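## Task

Pick up the wine glass standing on the table and hang it inverted on the rack so that its stem sits entirely within a free curl of the rack, with the glass in contact only with the wire. It fails if the glass is tossed, released from higher than about a thumb's length, or struck as hard as such a fall, or if any glass tips over while no gripper holds it. The glass already on the rack must still hang straight in its own curl at the end.

## Robot and tools

Robot: two arms, left_arm and right_arm, each with six revolute joints and a two-finger parallel gripper. Calibrated base positions in the scene frame: left_arm (+0.008, +0.372, 0) m, right_arm (-0.006, -0.344, 0) m, both facing +x (right_arm yawed very slightly).

Scene frame: origin at table-top height halfway between the nominal bases; +x points out over the table, +z up, left_arm on the +y side. Arm names do not match image left/right. Reported end_effector_position (metres) and end_effector_quat_wxyz are in this frame and may be off by a few centimetres, more when stretched out. That position is the point between the finger pads, roughly 1 cm short of the tips. The fingers point along the gripper's +z axis and close along its y axis.

Command rows: every row holds 14 numbers, each in [-1, 1], always for both arms: left_arm's seven, then right_arm's seven. Per arm the order is shoulder, elbow, wrist roll, wrist pitch, waist, wrist yaw, then gripper opening. The six joint entries are offsets, not poses: they are added to that arm's Joint targets as they stood when the action (or move) began, not to the previous row. Scale: 1.0 equals 2.224 rad for shoulder, elbow and waist, and 8.485 rad for wrist roll, wrist pitch and wrist yaw. So 0 on all six joints keeps an arm at its targets. The opening entry is absolute: +1 fully open, -1 closed; resending the current value leaves a gripper as it is, while 0 is a real half-open command.

Joint ranges (rad): waist -2.618 to 3.054, shoulder 0 to 3.142, elbow 0 to 3.142, wrist pitch -1.571 to 1.571, wrist yaw -1.571 to 1.571, wrist roll -2.094 to 2.094. True ends may differ by up to 0.059 rad. An action asking a joint more than 0.059 rad beyond a stated end is rejected for both arms; a request past the real end is clipped and reported as "joint sent to its limit".

execute_actions(actions, cameras): actions is a list of actions; each action is a table of up to 15 rows, one row per 1/30 s step, the last row held to fill 15 steps. Joint speed is capped per step, so big offsets may need several actions. An empty list just reports state and images. cameras selects images: omitted/null/["all"] gives all, [] none.

move(target, speed, blend, opening_speed, blocking, cameras): target is one 14-number row or a list of up to 15 such rows, all offsets counted from the same starting Joint targets (not chained). Joints move together along a path. speed is the top rate in rad/s of the joint with the farthest to travel, 0.01 to 12.57, default 0.5, one value or one per target. blend (rad) rounds corners between listed targets; 0 stops at each. opening_speed (units of the -1..+1 scale per second, at least 0.2) ramps the grippers gradually. blocking=false returns after about 0.5 s while the motion continues. The move does not avoid obstacles or the other arm. Its result adds a "move:" line: done, off_target (resting more than 0.035 rad from target), moving, held, or fault, plus limits=held if steps were withheld. done does not mean nothing was touched.

wait(seconds 0 to 10): let time pass holding last commands. stop(): brakes a running move. zoom_image(camera, region): camera is cam_high, cam_left_wrist or cam_right_wrist; region [x0, y0, x1, y1] pixels, top-left origin, at most 504 by 504. read_manual(section): licence texts only. finished_scene(scene): ends the current scene, given its integer number; irreversible, and the task must hold without the robot.

Result lines: Joint positions and Joint velocities per arm in the joint order above, rad and rad/s, each block ending with finger opening in metres (0.093 fully open) and its rate. Joint targets is the base for your next offsets. grip_measured is the gripper motor on the -1..+1 scale; pads meet near -0.94, and holding an object of width w mm reads about -0.94 + 0.0208 w. To grip firmly send a value around 0.24 below that reading; keep sending it to hold; to release send well above it. Joint torques may wrap at ±28 N m for numbers 1, 2 and 5. "joint command not followed" means the clearance check altered targets. Tool commands shows present gripper commands.

Cameras (896x504): cam_high is fixed overhead; each wrist camera rides on its gripper and may lag while moving.

Avoid: dropping or flinging the glass, releasing it more than a couple of centimetres above its rest, bumping the rack or the hanging glass hard, letting any glass topple unattended, anything leaving the table. Never let the arms collide or one gripper squeeze the other's fingers. Fast contact and targets set deep past a contact push hard. Holding loads, long stretched reaches or pushing against unreachable poses heat motors: MOTOR HOT appears at 75 °C, at 90 °C the arm folds and goes idle for the scene, at 100 °C it goes limp. If an arm is pushing or dragged, command targets back past its measured positions.

Each tool is called after ">>>" in YAML: its name, and indented under it one key for each argument.

## Session

>>> execute_actions:
  actions: []

Scene clock: 0.00 s.
left_arm: end_effector_position=(+0.3949, +0.3914, +0.0679) grip_measured=+1.000 end_effector_quat_wxyz=(+0.553, -0.018, +0.831, +0.046) | right_arm: end_effector_position=(+0.3796, -0.3360, +0.0912) grip_measured=+1.000 end_effector_quat_wxyz=(+0.551, -0.005, +0.834, +0.033)
Joint names: [shoulder, elbow, wrist roll, wrist pitch, waist, wrist yaw]
Joint positions: left_arm=[1.625 0.355 0.026 0.875 0.015 -0.084 0.093] | right_arm=[1.484 0.388 0.024 0.692 -0.023 -0.067 0.093]
Joint velocities: within noise
Joint torques (N m): no reading
Heat: left arm: 34 °C; right arm: 37 °C.
Joint targets: left_arm=[1.615 0.364 0.027 0.885 0.015 -0.084] | right_arm=[1.478 0.396 0.024 0.694 -0.023 -0.067]
Tool commands: left_gripper/opening=+1.0 right_gripper/opening=+1.0

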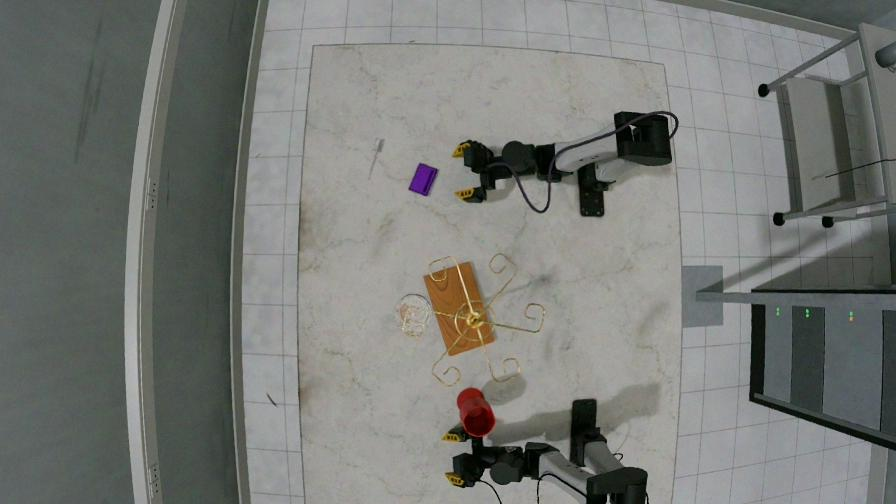

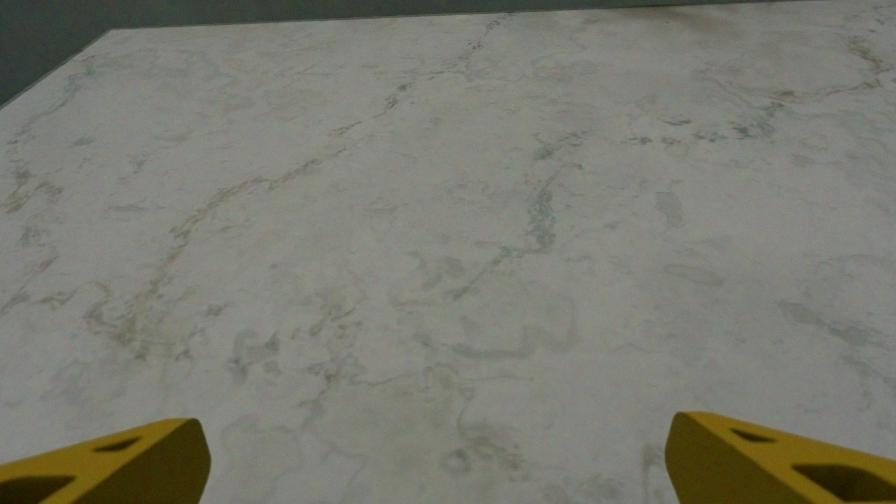

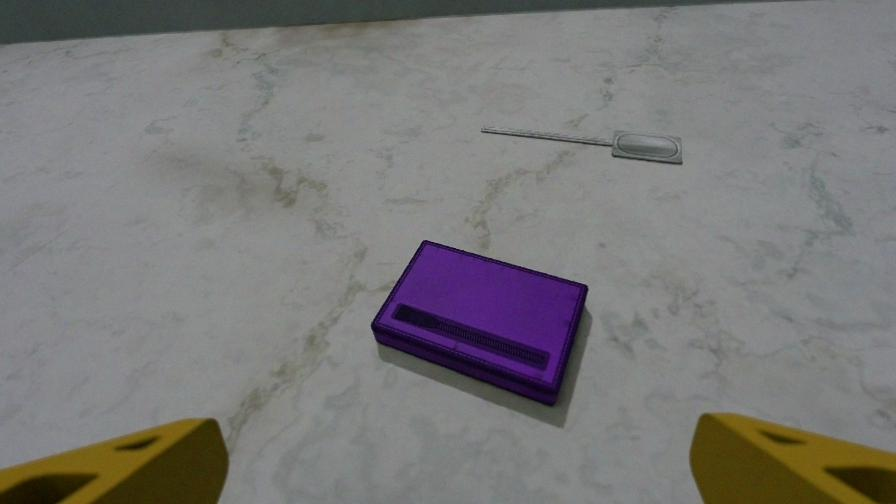

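>>> zoom_image:
  camera: "cam_high"
  region: [370, 230, 570, 440]

>>> zoom_image:
  camera: "cam_high"
  region: [380, 270, 460, 350]

>>> zoom_image:
  camera: "cam_high"
  region: [430, 370, 550, 460]

Scaled by 2.400 from the camera's 896x504 image, which has a finer 1280x720 frame.

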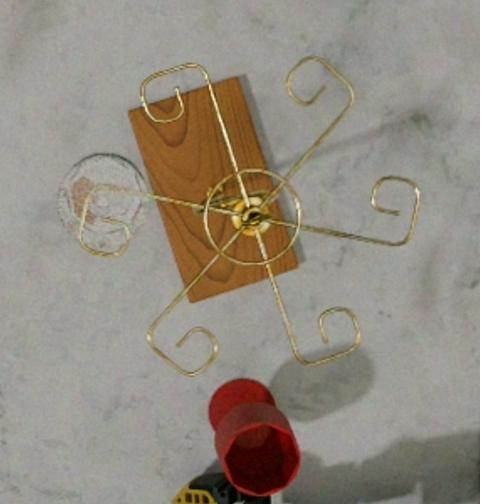

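Scaled by 6.300 from the camera's 896x504 image, which has a finer 1280x720 frame.

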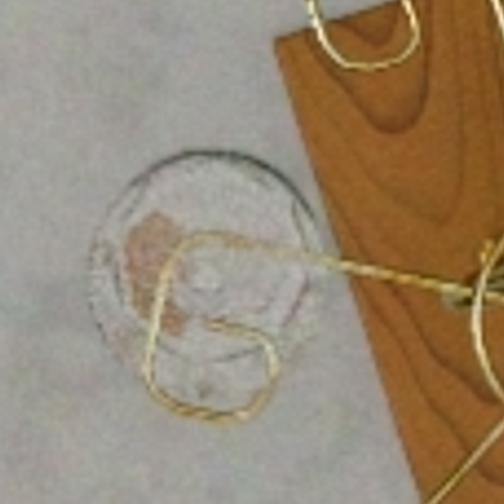

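Scaled by 4.200 from the camera's 896x504 image, which has a finer 1280x720 frame.

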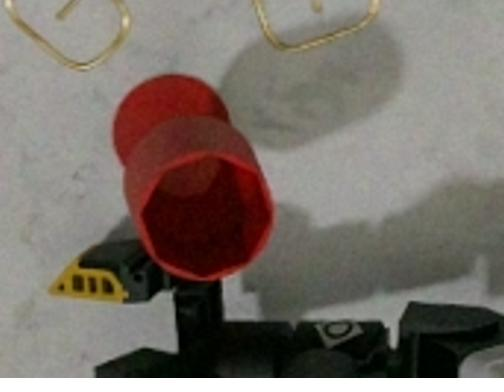

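>>> move:
  target:
    - [-0.1205, 0.4078, 0.0557, -0.1161, 0.1281, 0, 1, 0, 0, 0, 0, 0, 0, 1]
    - [-0.1205, 0.4078, 0.11467, -0.2132, 0.1281, 0.1900, 1, 0, 0, 0, 0, 0, 0, 1]
  speed: 0.7
  blend: 0.1

Scene clock: 387.93 s.
left_arm: end_effector_position=(+0.3039, +0.2861, +0.3299) grip_measured=+1.000 end_effector_quat_wxyz=(+0.549, +0.407, +0.600, -0.416) | right_arm: end_effector_position=(+0.3796, -0.3360, +0.0912) grip_measured=+1.000 end_effector_quat_wxyz=(+0.551, -0.005, +0.834, +0.033)
Joint names: [shoulder, elbow, wrist roll, wrist pitch, waist, wrist yaw]
Joint positions: left_arm=[1.362 1.244 0.986 -0.92 0.297 1.511 0.093] | right_arm=[1.484 0.388 0.024 0.692 -0.023 -0.067 0.093]
Joint velocities: within noise
Joint torques (N m): left_arm=[-6.68 7.47 0.05 0.84 -0.08 0.61] | right_arm=[-5.72 5.53 -0.12 1.77 -0.01 -0.15]
Heat: left arm: 50 °C; right arm: 42 °C.
Joint targets: left_arm=[1.347 1.271 1.000 -0.924 0.300 1.528] | right_arm=[1.478 0.396 0.024 0.694 -0.023 -0.067]
move: done
camera_calibration:
cam_left_wrist: T_world_to_cam=[[-0.949091, -0.312008, 0.0433352, 0.364724], [-0.179321, 0.422045, -0.888663, 0.267193], [0.258981, -0.851193, -0.456508, 0.396009], [0, 0, 0, 1]] pos_world=[0.291511, 0.33811, 0.40242]

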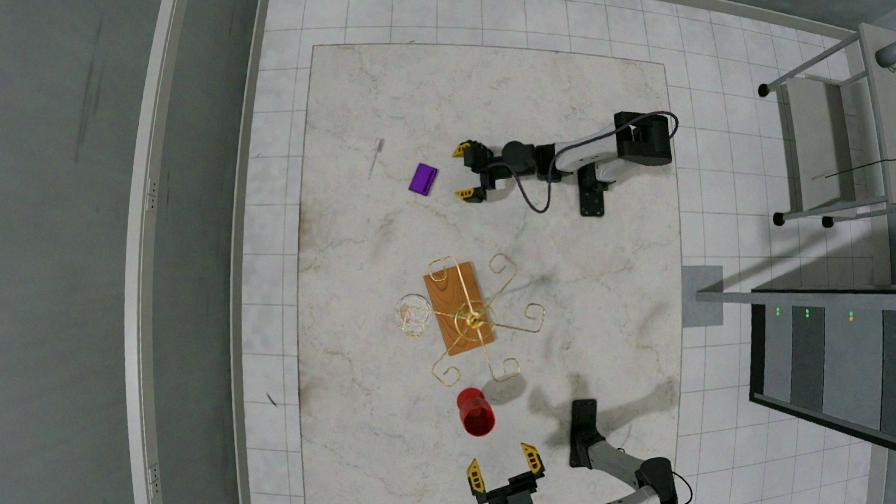

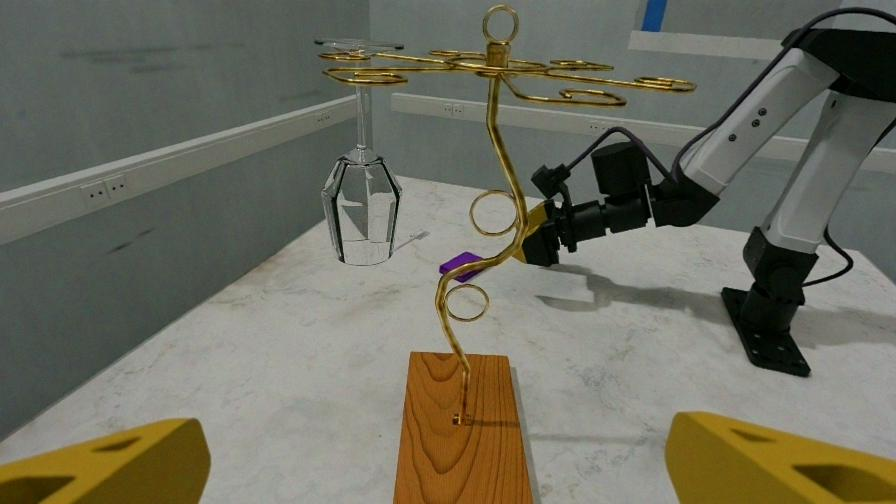

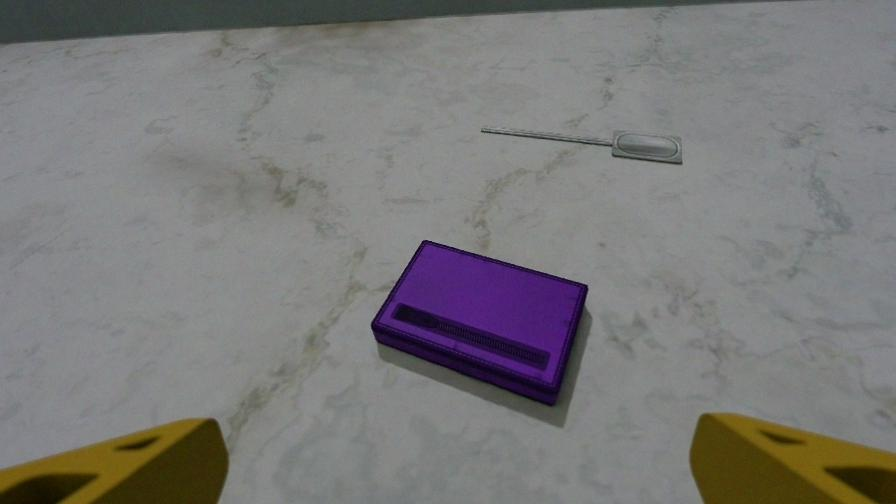

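>>> zoom_image:
  camera: "cam_left_wrist"
  region: [300, 0, 720, 130]

>>> zoom_image:
  camera: "cam_left_wrist"
  region: [300, 20, 460, 280]

>>> zoom_image:
  camera: "cam_high"
  region: [420, 330, 540, 400]

Scaled by 1.200 from the camera's 896x504 image, which has a finer 1280x720 frame.

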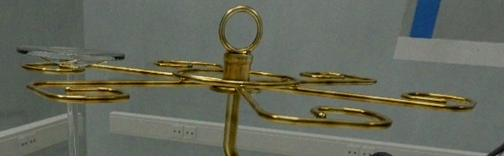

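Scaled by 1.938 from the camera's 896x504 image, which has a finer 1280x720 frame.

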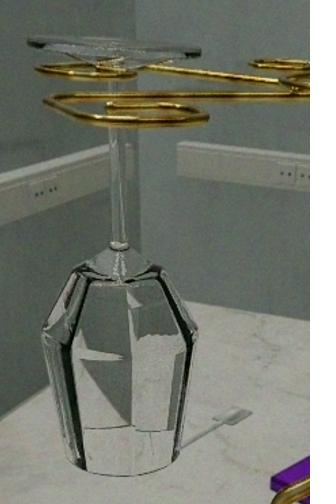

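Scaled by 4.200 from the camera's 896x504 image, which has a finer 1280x720 frame.

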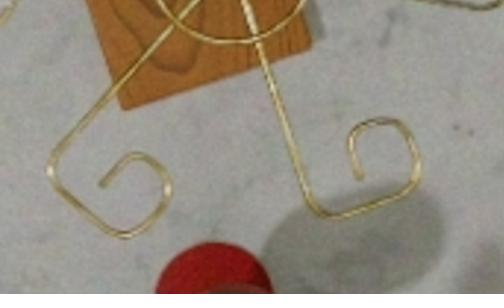

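>>> zoom_image:
  camera: "cam_high"
  region: [440, 380, 570, 504]

>>> zoom_image:
  camera: "cam_high"
  region: [420, 110, 560, 220]

Scaled by 3.877 from the camera's 896x504 image, which has a finer 1280x720 frame.

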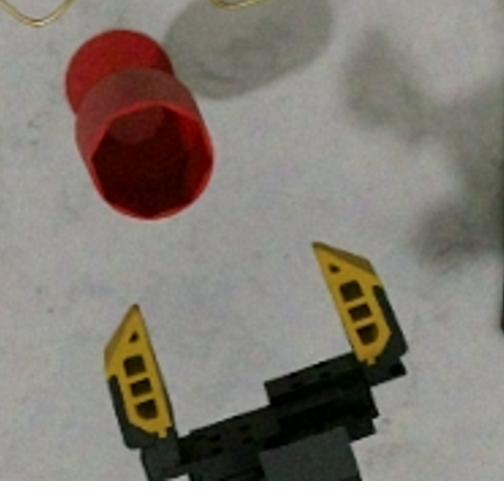

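Scaled by 3.600 from the camera's 896x504 image, which has a finer 1280x720 frame.

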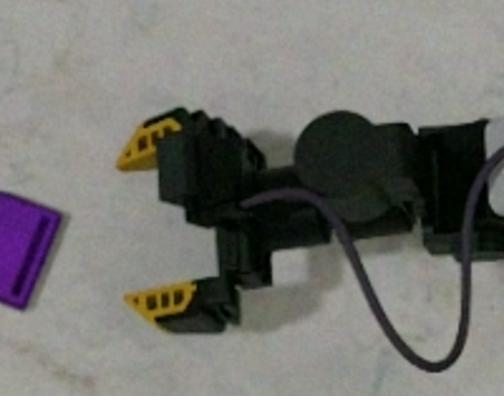

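>>> zoom_image:
  camera: "cam_high"
  region: [425, 355, 465, 395]

>>> zoom_image:
  camera: "cam_high"
  region: [485, 350, 525, 390]

>>> zoom_image:
  camera: "cam_left_wrist"
  region: [310, 20, 510, 120]

>>> zoom_image:
  camera: "cam_left_wrist"
  region: [480, 40, 700, 120]

Scaled by 12.600 from the camera's 896x504 image, which has a finer 1280x720 frame.

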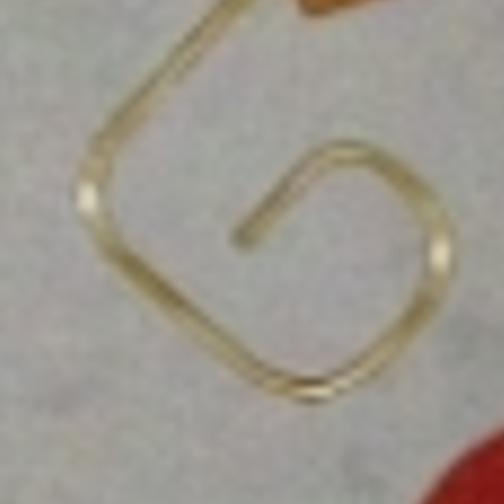

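Scaled by 12.600 from the camera's 896x504 image, which has a finer 1280x720 frame.

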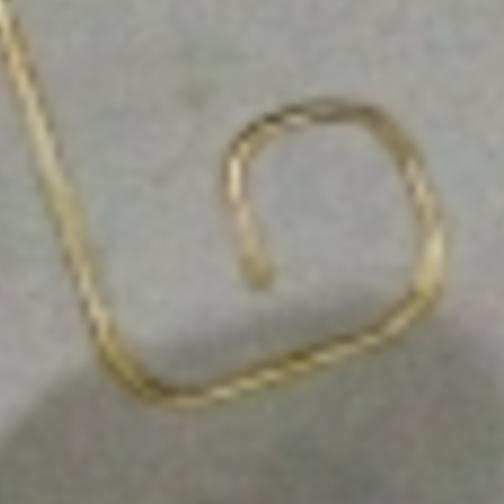

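Scaled by 2.520 from the camera's 896x504 image, which has a finer 1280x720 frame.

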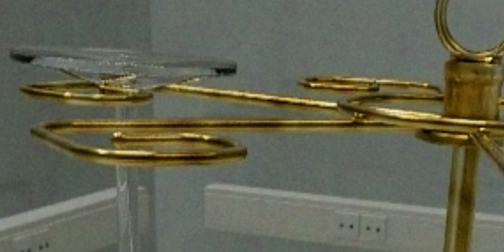

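Scaled by 2.291 from the camera's 896x504 image, which has a finer 1280x720 frame.

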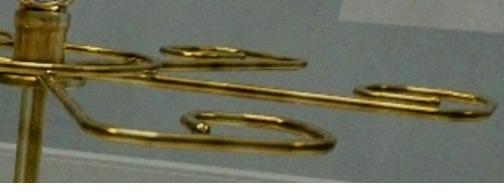

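>>> zoom_image:
  camera: "cam_high"
  region: [392, 290, 442, 340]

>>> zoom_image:
  camera: "cam_left_wrist"
  region: [310, 30, 420, 160]

Scaled by 10.080 from the camera's 896x504 image, which has a finer 1280x720 frame.

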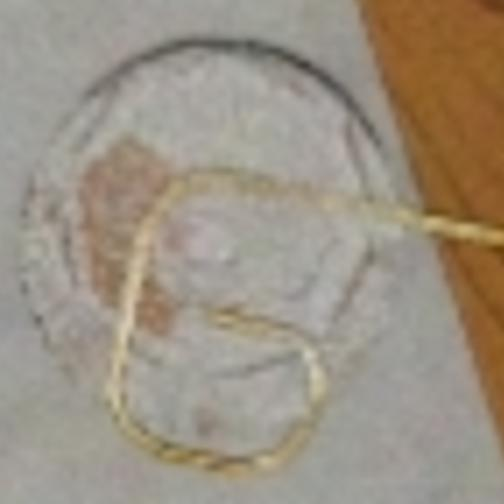

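Scaled by 3.877 from the camera's 896x504 image, which has a finer 1280x720 frame.

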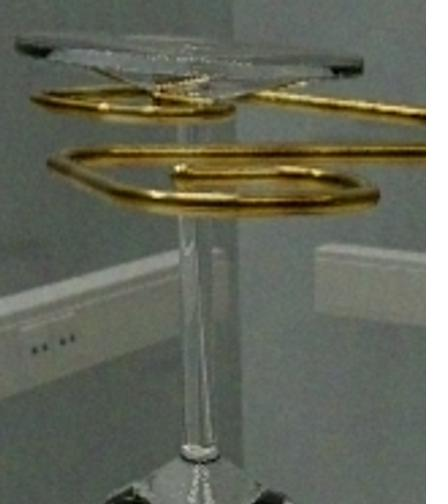

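>>> move:
  target: [-0.0463, -0.3894, 0.0354, 0.0547, 0.1844, 0.0026, 1, 0, 0, 0, 0, 0, 0, 1]
  speed: 0.7

Scene clock: 835.93 s.
left_arm: end_effector_position=(+0.2427, +0.3508, +0.1422) grip_measured=+1.000 end_effector_quat_wxyz=(+0.625, +0.284, +0.662, -0.302) | right_arm: end_effector_position=(+0.3796, -0.3360, +0.0912) grip_measured=+1.000 end_effector_quat_wxyz=(+0.551, -0.005, +0.834, +0.033)
Joint names: [shoulder, elbow, wrist roll, wrist pitch, waist, wrist yaw]
Joint positions: left_arm=[1.261 0.41 1.283 -0.479 0.706 1.533 0.093] | right_arm=[1.484 0.388 0.024 0.692 -0.023 -0.067 0.093]
Joint velocities: within noise
Joint torques (N m): left_arm=[-4.49 3.54 0.08 0.66 -0.01 0.69] | right_arm=[-5.55 5.65 -0.07 1.77 -0.25 -0.2]
Heat: left arm: 41 °C; right arm: 44 °C.
Joint targets: left_arm=[1.244 0.405 1.300 -0.460 0.711 1.550] | right_arm=[1.478 0.396 0.024 0.694 -0.023 -0.067]
move: done
camera_calibration:
cam_left_wrist: T_world_to_cam=[[-0.761022, -0.647674, 0.036934, 0.407949], [-0.312933, 0.316636, -0.895441, 0.132489], [0.568259, -0.693008, -0.443646, 0.248791], [0, 0, 0, 1]] pos_world=[0.21054, 0.394681, 0.213944]

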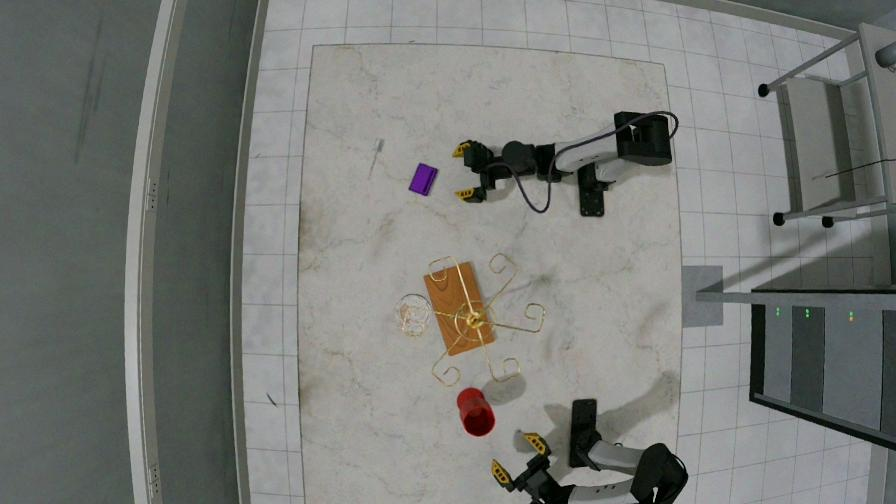

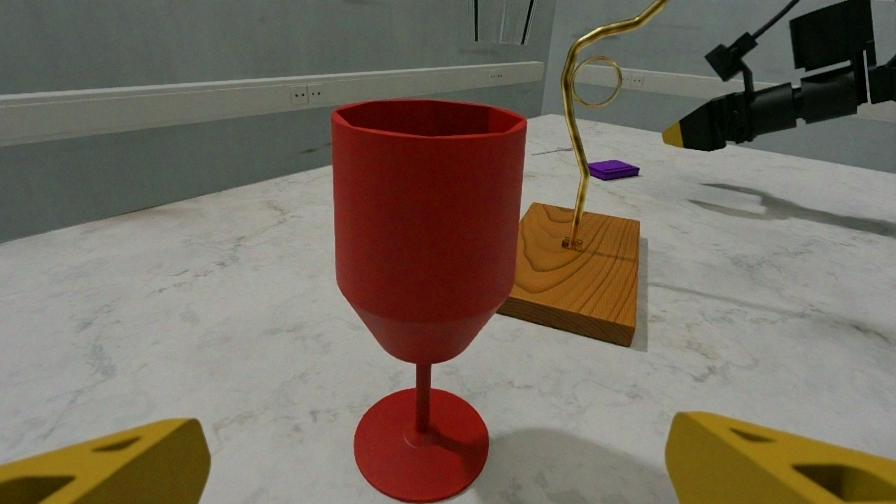

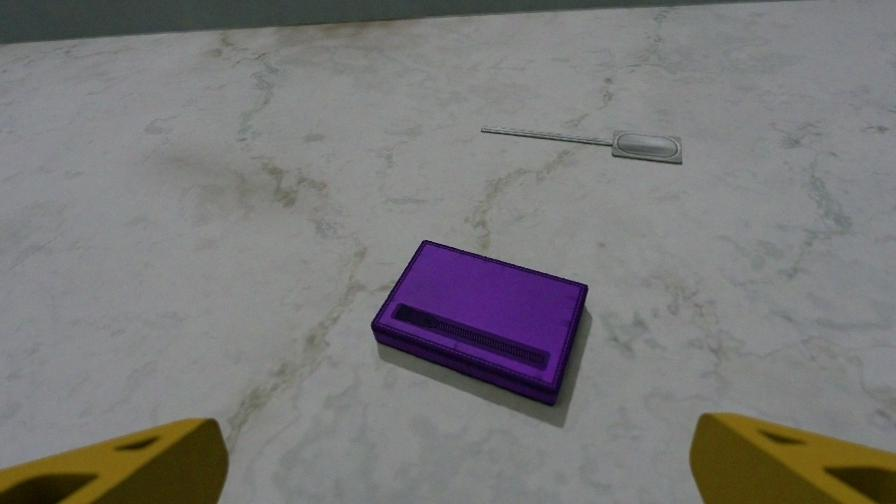

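>>> zoom_image:
  camera: "cam_left_wrist"
  region: [150, 380, 654, 504]

>>> zoom_image:
  camera: "cam_left_wrist"
  region: [340, 330, 510, 504]

>>> zoom_image:
  camera: "cam_left_wrist"
  region: [600, 380, 740, 504]

Scaled by 1.000.

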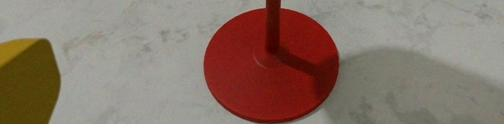

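Scaled by 2.897 from the camera's 896x504 image, which has a finer 1280x720 frame.

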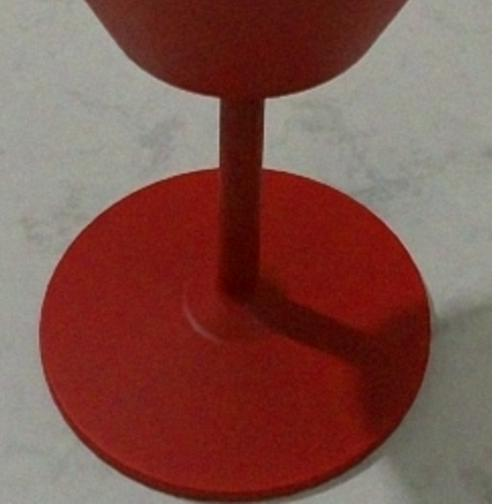

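Scaled by 3.600 from the camera's 896x504 image, which has a finer 1280x720 frame.

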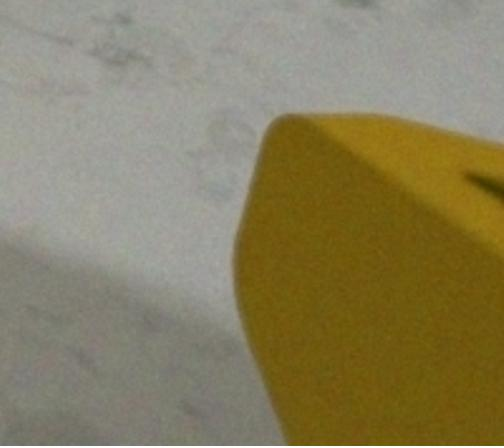

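>>> zoom_image:
  camera: "cam_high"
  region: [440, 380, 564, 504]

>>> zoom_image:
  camera: "cam_high"
  region: [450, 380, 510, 440]

Scaled by 4.065 from the camera's 896x504 image, which has a finer 1280x720 frame.

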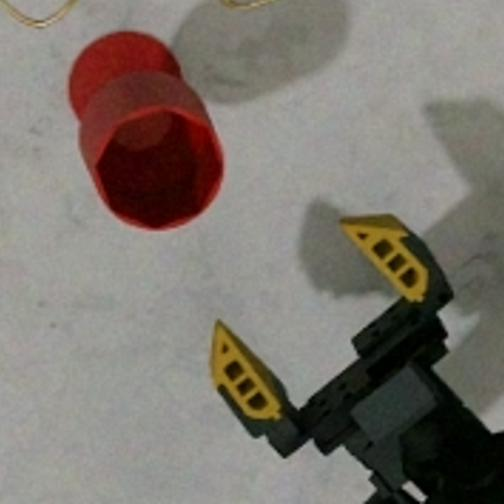

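Scaled by 8.400 from the camera's 896x504 image, which has a finer 1280x720 frame.

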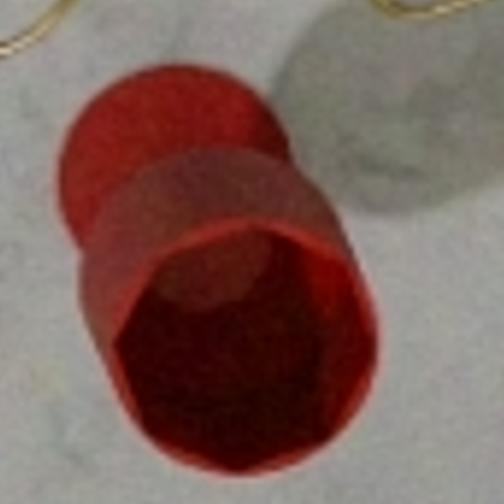

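>>> move:
  target: [0.1380, 0.1632, 0, -0.00678, -0.1380, 0.0025, 1, 0, 0, 0, 0, 0, 0, 1]
  speed: 0.4

Scene clock: 1157.47 s.
left_arm: end_effector_position=(+0.2999, +0.3142, +0.1687) grip_measured=+1.000 end_effector_quat_wxyz=(+0.581, +0.382, +0.602, -0.393) | right_arm: end_effector_position=(+0.3796, -0.3360, +0.0912) grip_measured=+1.000 end_effector_quat_wxyz=(+0.551, -0.005, +0.834, +0.033)
Joint names: [shoulder, elbow, wrist roll, wrist pitch, waist, wrist yaw]
Joint positions: left_arm=[1.543 0.741 1.285 -0.513 0.408 1.554 0.093] | right_arm=[1.484 0.388 0.024 0.692 -0.023 -0.067 0.093]
Joint velocities: within noise
Joint torques (N m): left_arm=[-5.26 6.38 0.1 0.52 -0.96 0.71] | right_arm=[-5.57 5.78 -0.15 1.77 -0.1 -0.19]
Heat: left arm: 35 °C; right arm: 45 °C.
Joint targets: left_arm=[1.551 0.768 1.300 -0.518 0.404 1.571] | right_arm=[1.478 0.396 0.024 0.694 -0.023 -0.067]
move: done
camera_calibration:
cam_left_wrist: T_world_to_cam=[[-0.920677, -0.38981, 0.0200496, 0.396506], [-0.182553, 0.384625, -0.904841, 0.126813], [0.345004, -0.836727, -0.425277, 0.311789], [0, 0, 0, 1]] pos_world=[0.280635, 0.366669, 0.239392]

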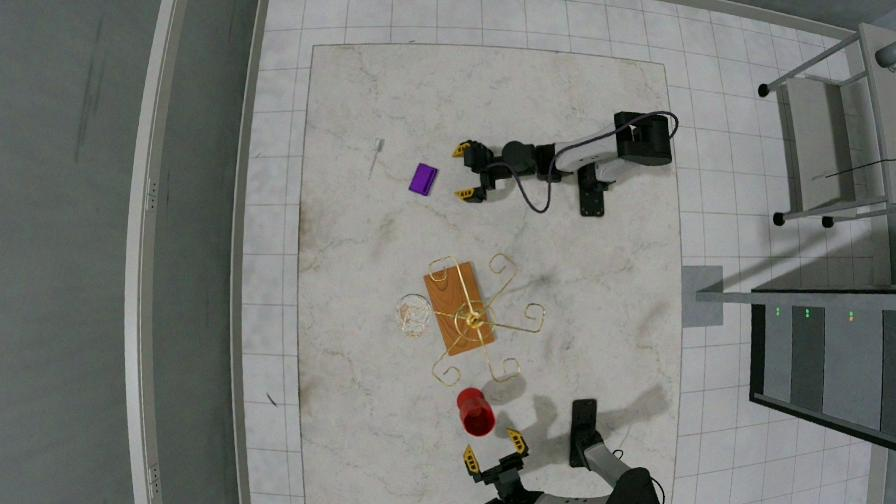

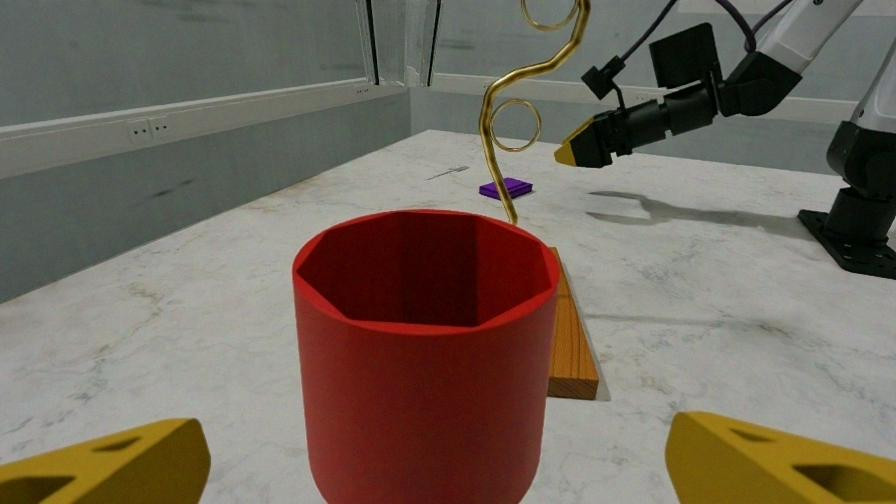

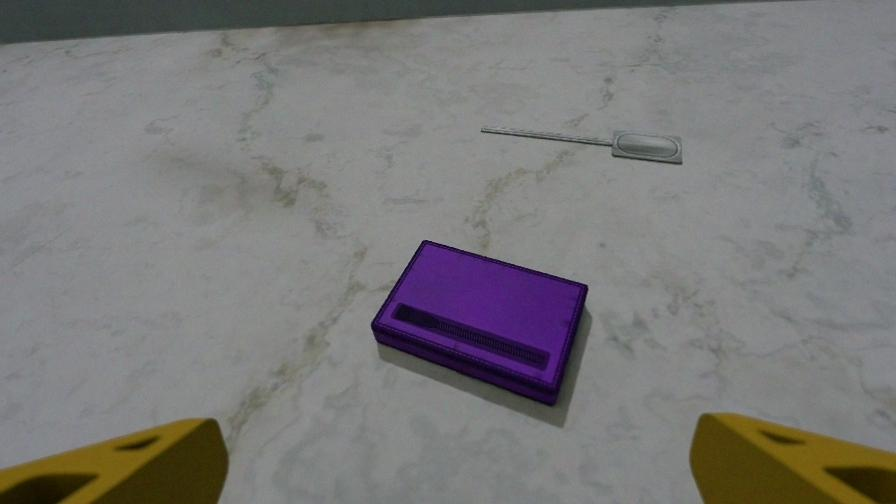

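>>> move:
  target: [0.0598, 0.0608, 0.0018, 0.0010, -0.0722, 0, 1, 0, 0, 0, 0, 0, 0, 1]
  speed: 0.25
  cameras: ["cam_left_wrist", "cam_high"]

Scene clock: 1205.77 s.
left_arm: end_effector_position=(+0.3208, +0.2763, +0.1677) grip_measured=+1.000 end_effector_quat_wxyz=(+0.550, +0.432, +0.566, -0.436) | right_arm: end_effector_position=(+0.3796, -0.3360, +0.0912) grip_measured=+1.000 end_effector_quat_wxyz=(+0.551, -0.005, +0.834, +0.033)
Joint names: [shoulder, elbow, wrist roll, wrist pitch, waist, wrist yaw]
Joint positions: left_arm=[1.676 0.875 1.299 -0.516 0.246 1.555 0.093] | right_arm=[1.484 0.388 0.024 0.692 -0.023 -0.067 0.093]
Joint velocities: within noise
Joint torques (N m): left_arm=[-6.58 6.42 0.11 0.64 -0.66 0.67] | right_arm=[-5.59 5.72 -0.13 1.73 -0.21 -0.19]
Heat: left arm: 38 °C; right arm: 45 °C.
Joint targets: left_arm=[1.684 0.903 1.315 -0.509 0.243 1.571] | right_arm=[1.478 0.396 0.024 0.694 -0.023 -0.067]
move: done
camera_calibration:
cam_left_wrist: T_world_to_cam=[[-0.971685, -0.236124, 0.00863516, 0.376853], [-0.107923, 0.411015, -0.905218, 0.113066], [0.210194, -0.880518, -0.42486, 0.327681], [0, 0, 0, 1]] pos_world=[0.309508, 0.331041, 0.238314]
Images, in order (width x height): cam_high 896x504, cam_left_wrist 896x504.

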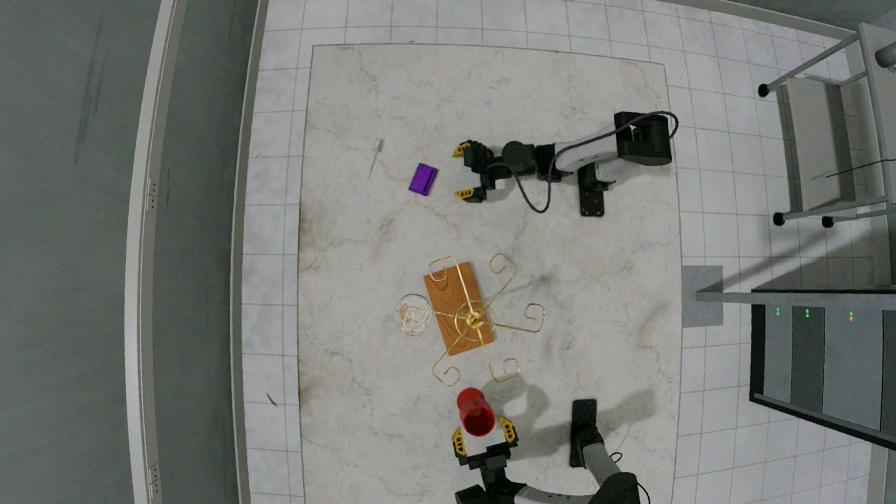

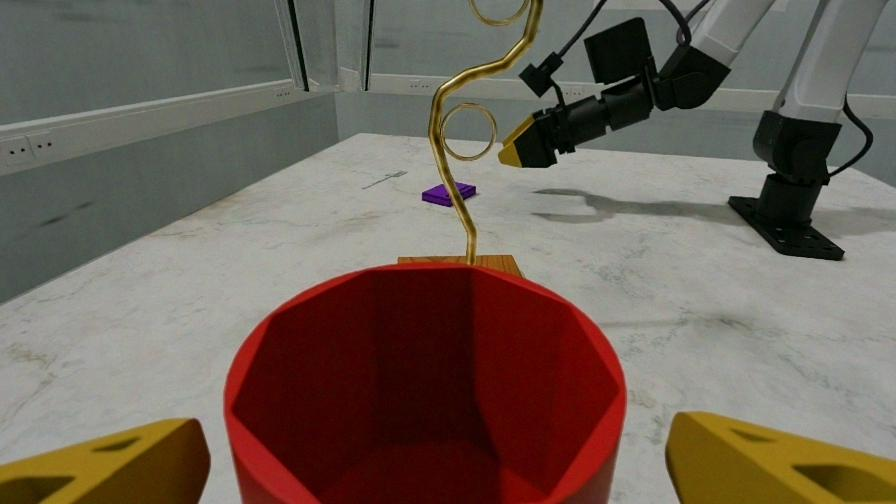

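>>> zoom_image:
  camera: "cam_high"
  region: [440, 380, 540, 480]

Scaled by 5.040 from the camera's 896x504 image, which has a finer 1280x720 frame.

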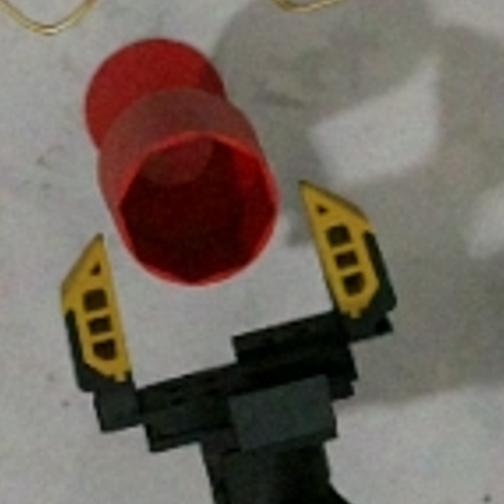

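>>> move:
  target: [0.0226, 0.0230, 0, 0, -0.0271, 0, 1, 0, 0, 0, 0, 0, 0, 1]
  speed: 0.15
  cameras: ["cam_left_wrist", "cam_high"]

>>> zoom_image:
  camera: "cam_high"
  region: [440, 380, 540, 480]

Scene clock: 1253.60 s.
left_arm: end_effector_position=(+0.3276, +0.2603, +0.1663) grip_measured=+1.000 end_effector_quat_wxyz=(+0.537, +0.449, +0.553, -0.451) | right_arm: end_effector_position=(+0.3796, -0.3360, +0.0912) grip_measured=+1.000 end_effector_quat_wxyz=(+0.551, -0.005, +0.834, +0.033)
Joint names: [shoulder, elbow, wrist roll, wrist pitch, waist, wrist yaw]
Joint positions: left_arm=[1.726 0.926 1.299 -0.516 0.186 1.555 0.093] | right_arm=[1.484 0.388 0.024 0.692 -0.023 -0.067 0.093]
Joint velocities: within noise
Joint torques (N m): left_arm=[-6.86 6.5 0.12 0.59 -0.88 0.66] | right_arm=[-5.71 5.82 -0.08 1.76 -0.03 -0.17]
Heat: left arm: 39 °C; right arm: 45 °C.
Joint targets: left_arm=[1.735 0.954 1.315 -0.509 0.182 1.571] | right_arm=[1.478 0.396 0.024 0.694 -0.023 -0.067]
move: done
camera_calibration:
cam_left_wrist: T_world_to_cam=[[-0.984029, -0.177865, 0.00715486, 0.368726], [-0.081948, 0.41696, -0.905223, 0.109033], [0.158024, -0.891352, -0.424876, 0.331521], [0, 0, 0, 1]] pos_world=[0.319384, 0.315623, 0.236917]
Images, in order (width x height): cam_high 896x504, cam_left_wrist 896x504.

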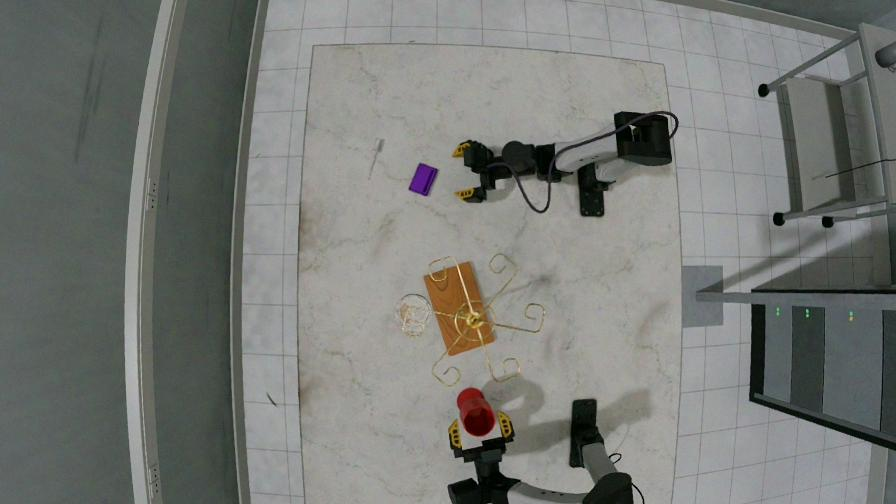

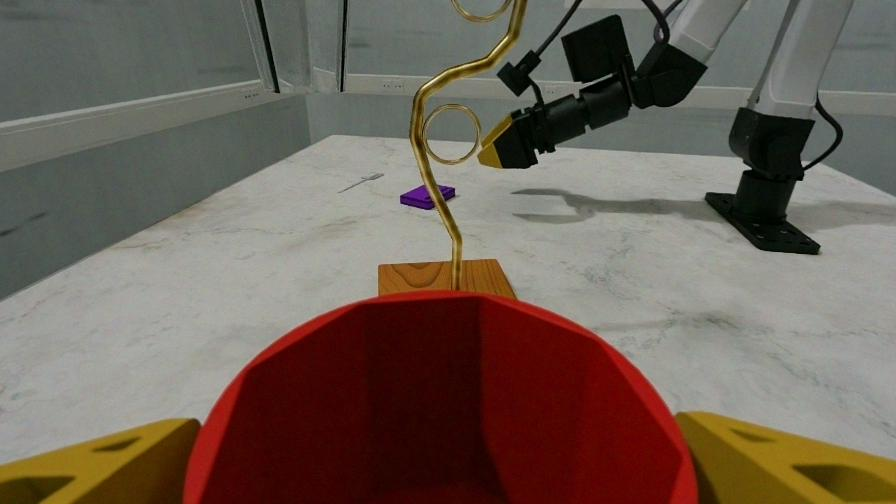

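Scaled by 5.040 from the camera's 896x504 image, which has a finer 1280x720 frame.

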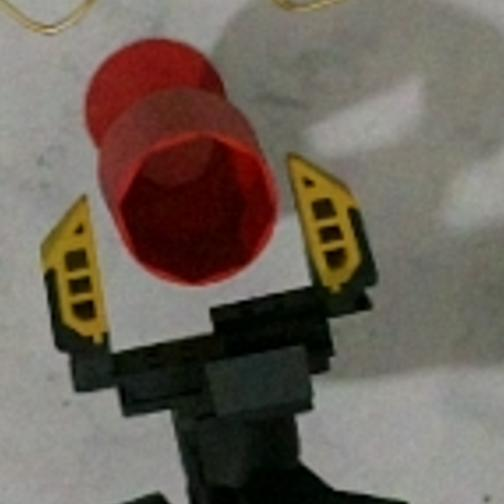

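>>> move:
  target: [0, 0, 0, 0, 0, 0, 0.68, 0, 0, 0, 0, 0, 0, 1]
  opening_speed: 0.3
  cameras: ["cam_left_wrist"]

Scene clock: 1279.50 s.
left_arm: end_effector_position=(+0.3276, +0.2603, +0.1663) grip_measured=+0.682 end_effector_quat_wxyz=(+0.537, +0.449, +0.553, -0.451) | right_arm: end_effector_position=(+0.3796, -0.3360, +0.0912) grip_measured=+1.000 end_effector_quat_wxyz=(+0.551, -0.005, +0.834, +0.033)
Joint names: [shoulder, elbow, wrist roll, wrist pitch, waist, wrist yaw]
Joint positions: left_arm=[1.726 0.926 1.299 -0.516 0.186 1.555 0.078] | right_arm=[1.484 0.388 0.024 0.692 -0.023 -0.067 0.093]
Joint velocities: left_arm=[-0.007 0.002 -0.095 -0.154 0.002 -0.095 -0.001] | right_arm=[within noise]
Joint torques (N m): left_arm=[-7.09 6.64 0.09 0.62 -0.87 0.66] | right_arm=[-5.63 5.68 -0.11 1.79 -0.1 -0.18]
Heat: left arm: 39 °C; right arm: 45 °C.
Joint targets: left_arm=[1.735 0.954 1.315 -0.509 0.182 1.571] | right_arm=[1.478 0.396 0.024 0.694 -0.023 -0.067]
move: done
camera_calibration:
cam_left_wrist: T_world_to_cam=[[-0.984029, -0.177865, 0.00715486, 0.368726], [-0.081948, 0.41696, -0.905223, 0.109033], [0.158024, -0.891352, -0.424876, 0.331521], [0, 0, 0, 1]] pos_world=[0.319384, 0.315623, 0.236917]
Images, in order (width x height): cam_left_wrist 896x504.

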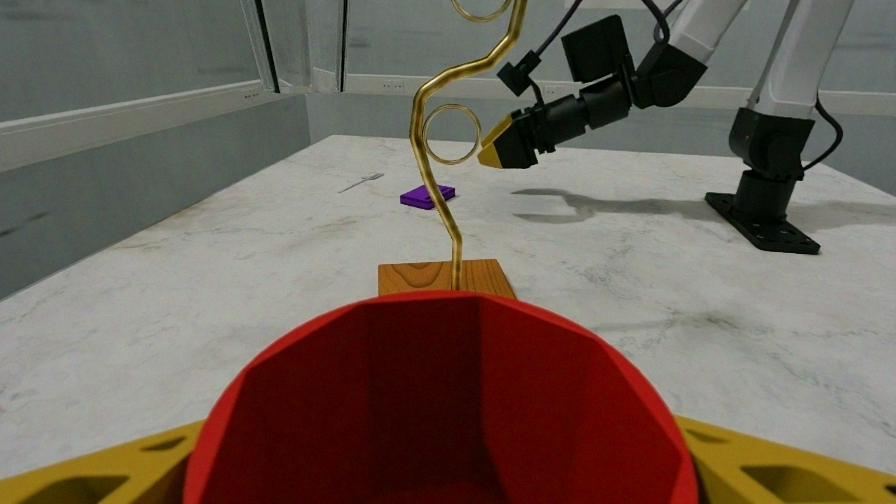

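>>> move:
  target: [0, 0, 0, 0, 0, 0, 0.45, 0, 0, 0, 0, 0, 0, 1]
  opening_speed: 0.2
  cameras: ["cam_left_wrist", "cam_high"]

Scene clock: 1286.47 s.
left_arm: end_effector_position=(+0.3276, +0.2603, +0.1663) grip_measured=+0.505 end_effector_quat_wxyz=(+0.537, +0.450, +0.553, -0.451) | right_arm: end_effector_position=(+0.3796, -0.3360, +0.0912) grip_measured=+1.000 end_effector_quat_wxyz=(+0.551, -0.005, +0.834, +0.033)
Joint names: [shoulder, elbow, wrist roll, wrist pitch, waist, wrist yaw]
Joint positions: left_arm=[1.726 0.926 1.299 -0.516 0.186 1.555 0.069] | right_arm=[1.484 0.388 0.024 0.692 -0.023 -0.067 0.093]
Joint velocities: within noise
Joint torques (N m): left_arm=[-7.15 6.65 0.11 0.57 -0.7 0.64] | right_arm=[-5.57 5.72 -0.11 1.77 -0.16 -0.2]
Heat: left arm: 39 °C; right arm: 45 °C.
Joint targets: left_arm=[1.735 0.954 1.315 -0.509 0.182 1.571] | right_arm=[1.478 0.396 0.024 0.694 -0.023 -0.067]
move: done
camera_calibration:
cam_left_wrist: T_world_to_cam=[[-0.984055, -0.177736, 0.00673119, 0.368794], [-0.0814578, 0.416711, -0.905382, 0.108994], [0.158114, -0.891494, -0.424544, 0.331458], [0, 0, 0, 1]] pos_world=[0.319384, 0.315622, 0.236918]
Images, in order (width x height): cam_high 896x504, cam_left_wrist 896x504.

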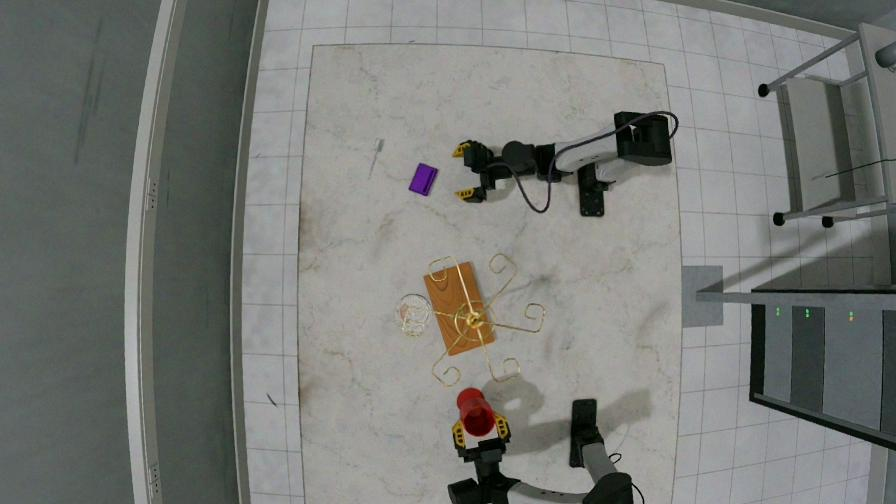

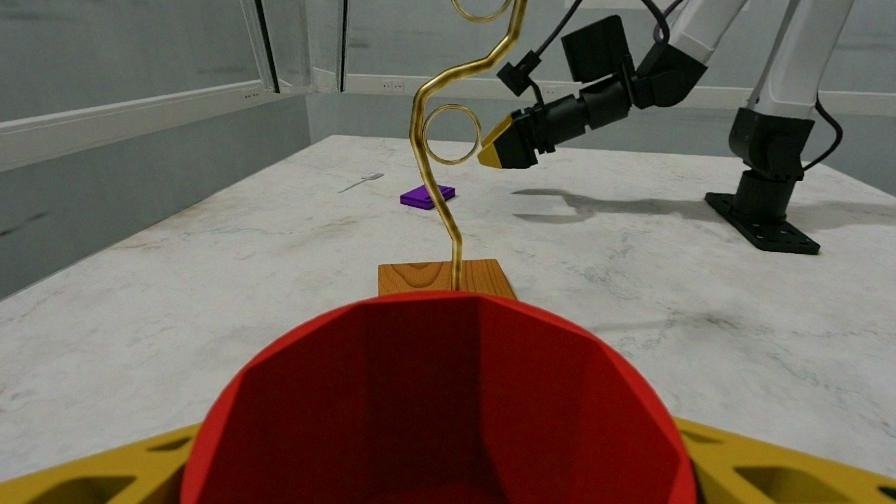

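>>> move:
  target: [0, 0, 0, 0, 0, 0, 0.3, 0, 0, 0, 0, 0, 0, 1]
  opening_speed: 0.2
  cameras: ["cam_left_wrist"]

Scene clock: 1296.37 s.
left_arm: end_effector_position=(+0.3276, +0.2603, +0.1663) grip_measured=+0.493 end_effector_quat_wxyz=(+0.537, +0.450, +0.553, -0.451) | right_arm: end_effector_position=(+0.3796, -0.3360, +0.0912) grip_measured=+1.000 end_effector_quat_wxyz=(+0.551, -0.005, +0.834, +0.033)
Joint names: [shoulder, elbow, wrist roll, wrist pitch, waist, wrist yaw]
Joint positions: left_arm=[1.726 0.926 1.299 -0.516 0.186 1.555 0.069] | right_arm=[1.484 0.388 0.024 0.692 -0.023 -0.067 0.093]
Joint velocities: within noise
Joint torques (N m): left_arm=[-7.13 6.49 0.11 0.6 -0.8 0.66] | right_arm=[-5.75 5.72 -0.08 1.72 -0.21 -0.19]
Heat: left arm: 39 °C; right arm: 45 °C.
Joint targets: left_arm=[1.735 0.954 1.315 -0.509 0.182 1.571] | right_arm=[1.478 0.396 0.024 0.694 -0.023 -0.067]
move: done
camera_calibration:
cam_left_wrist: T_world_to_cam=[[-0.984055, -0.177736, 0.00673119, 0.368794], [-0.0814578, 0.416711, -0.905382, 0.108994], [0.158114, -0.891494, -0.424544, 0.331458], [0, 0, 0, 1]] pos_world=[0.319384, 0.315622, 0.236918]
Images, in order (width x height): cam_left_wrist 896x504.

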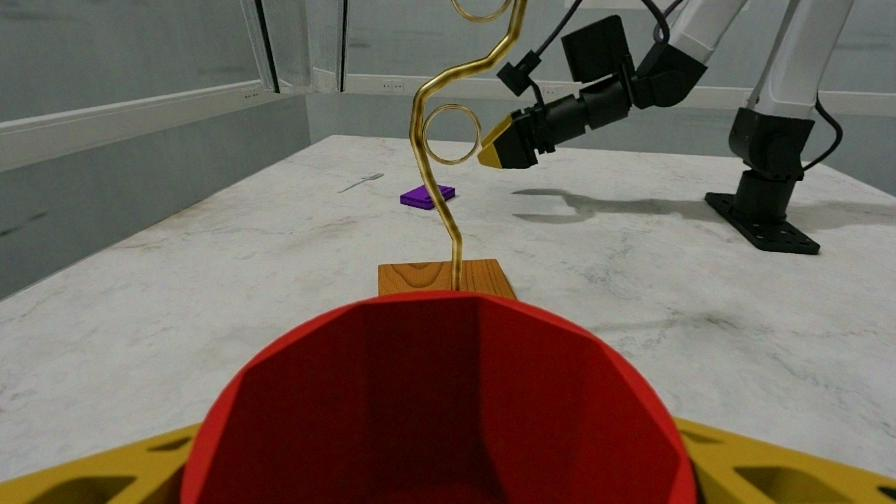

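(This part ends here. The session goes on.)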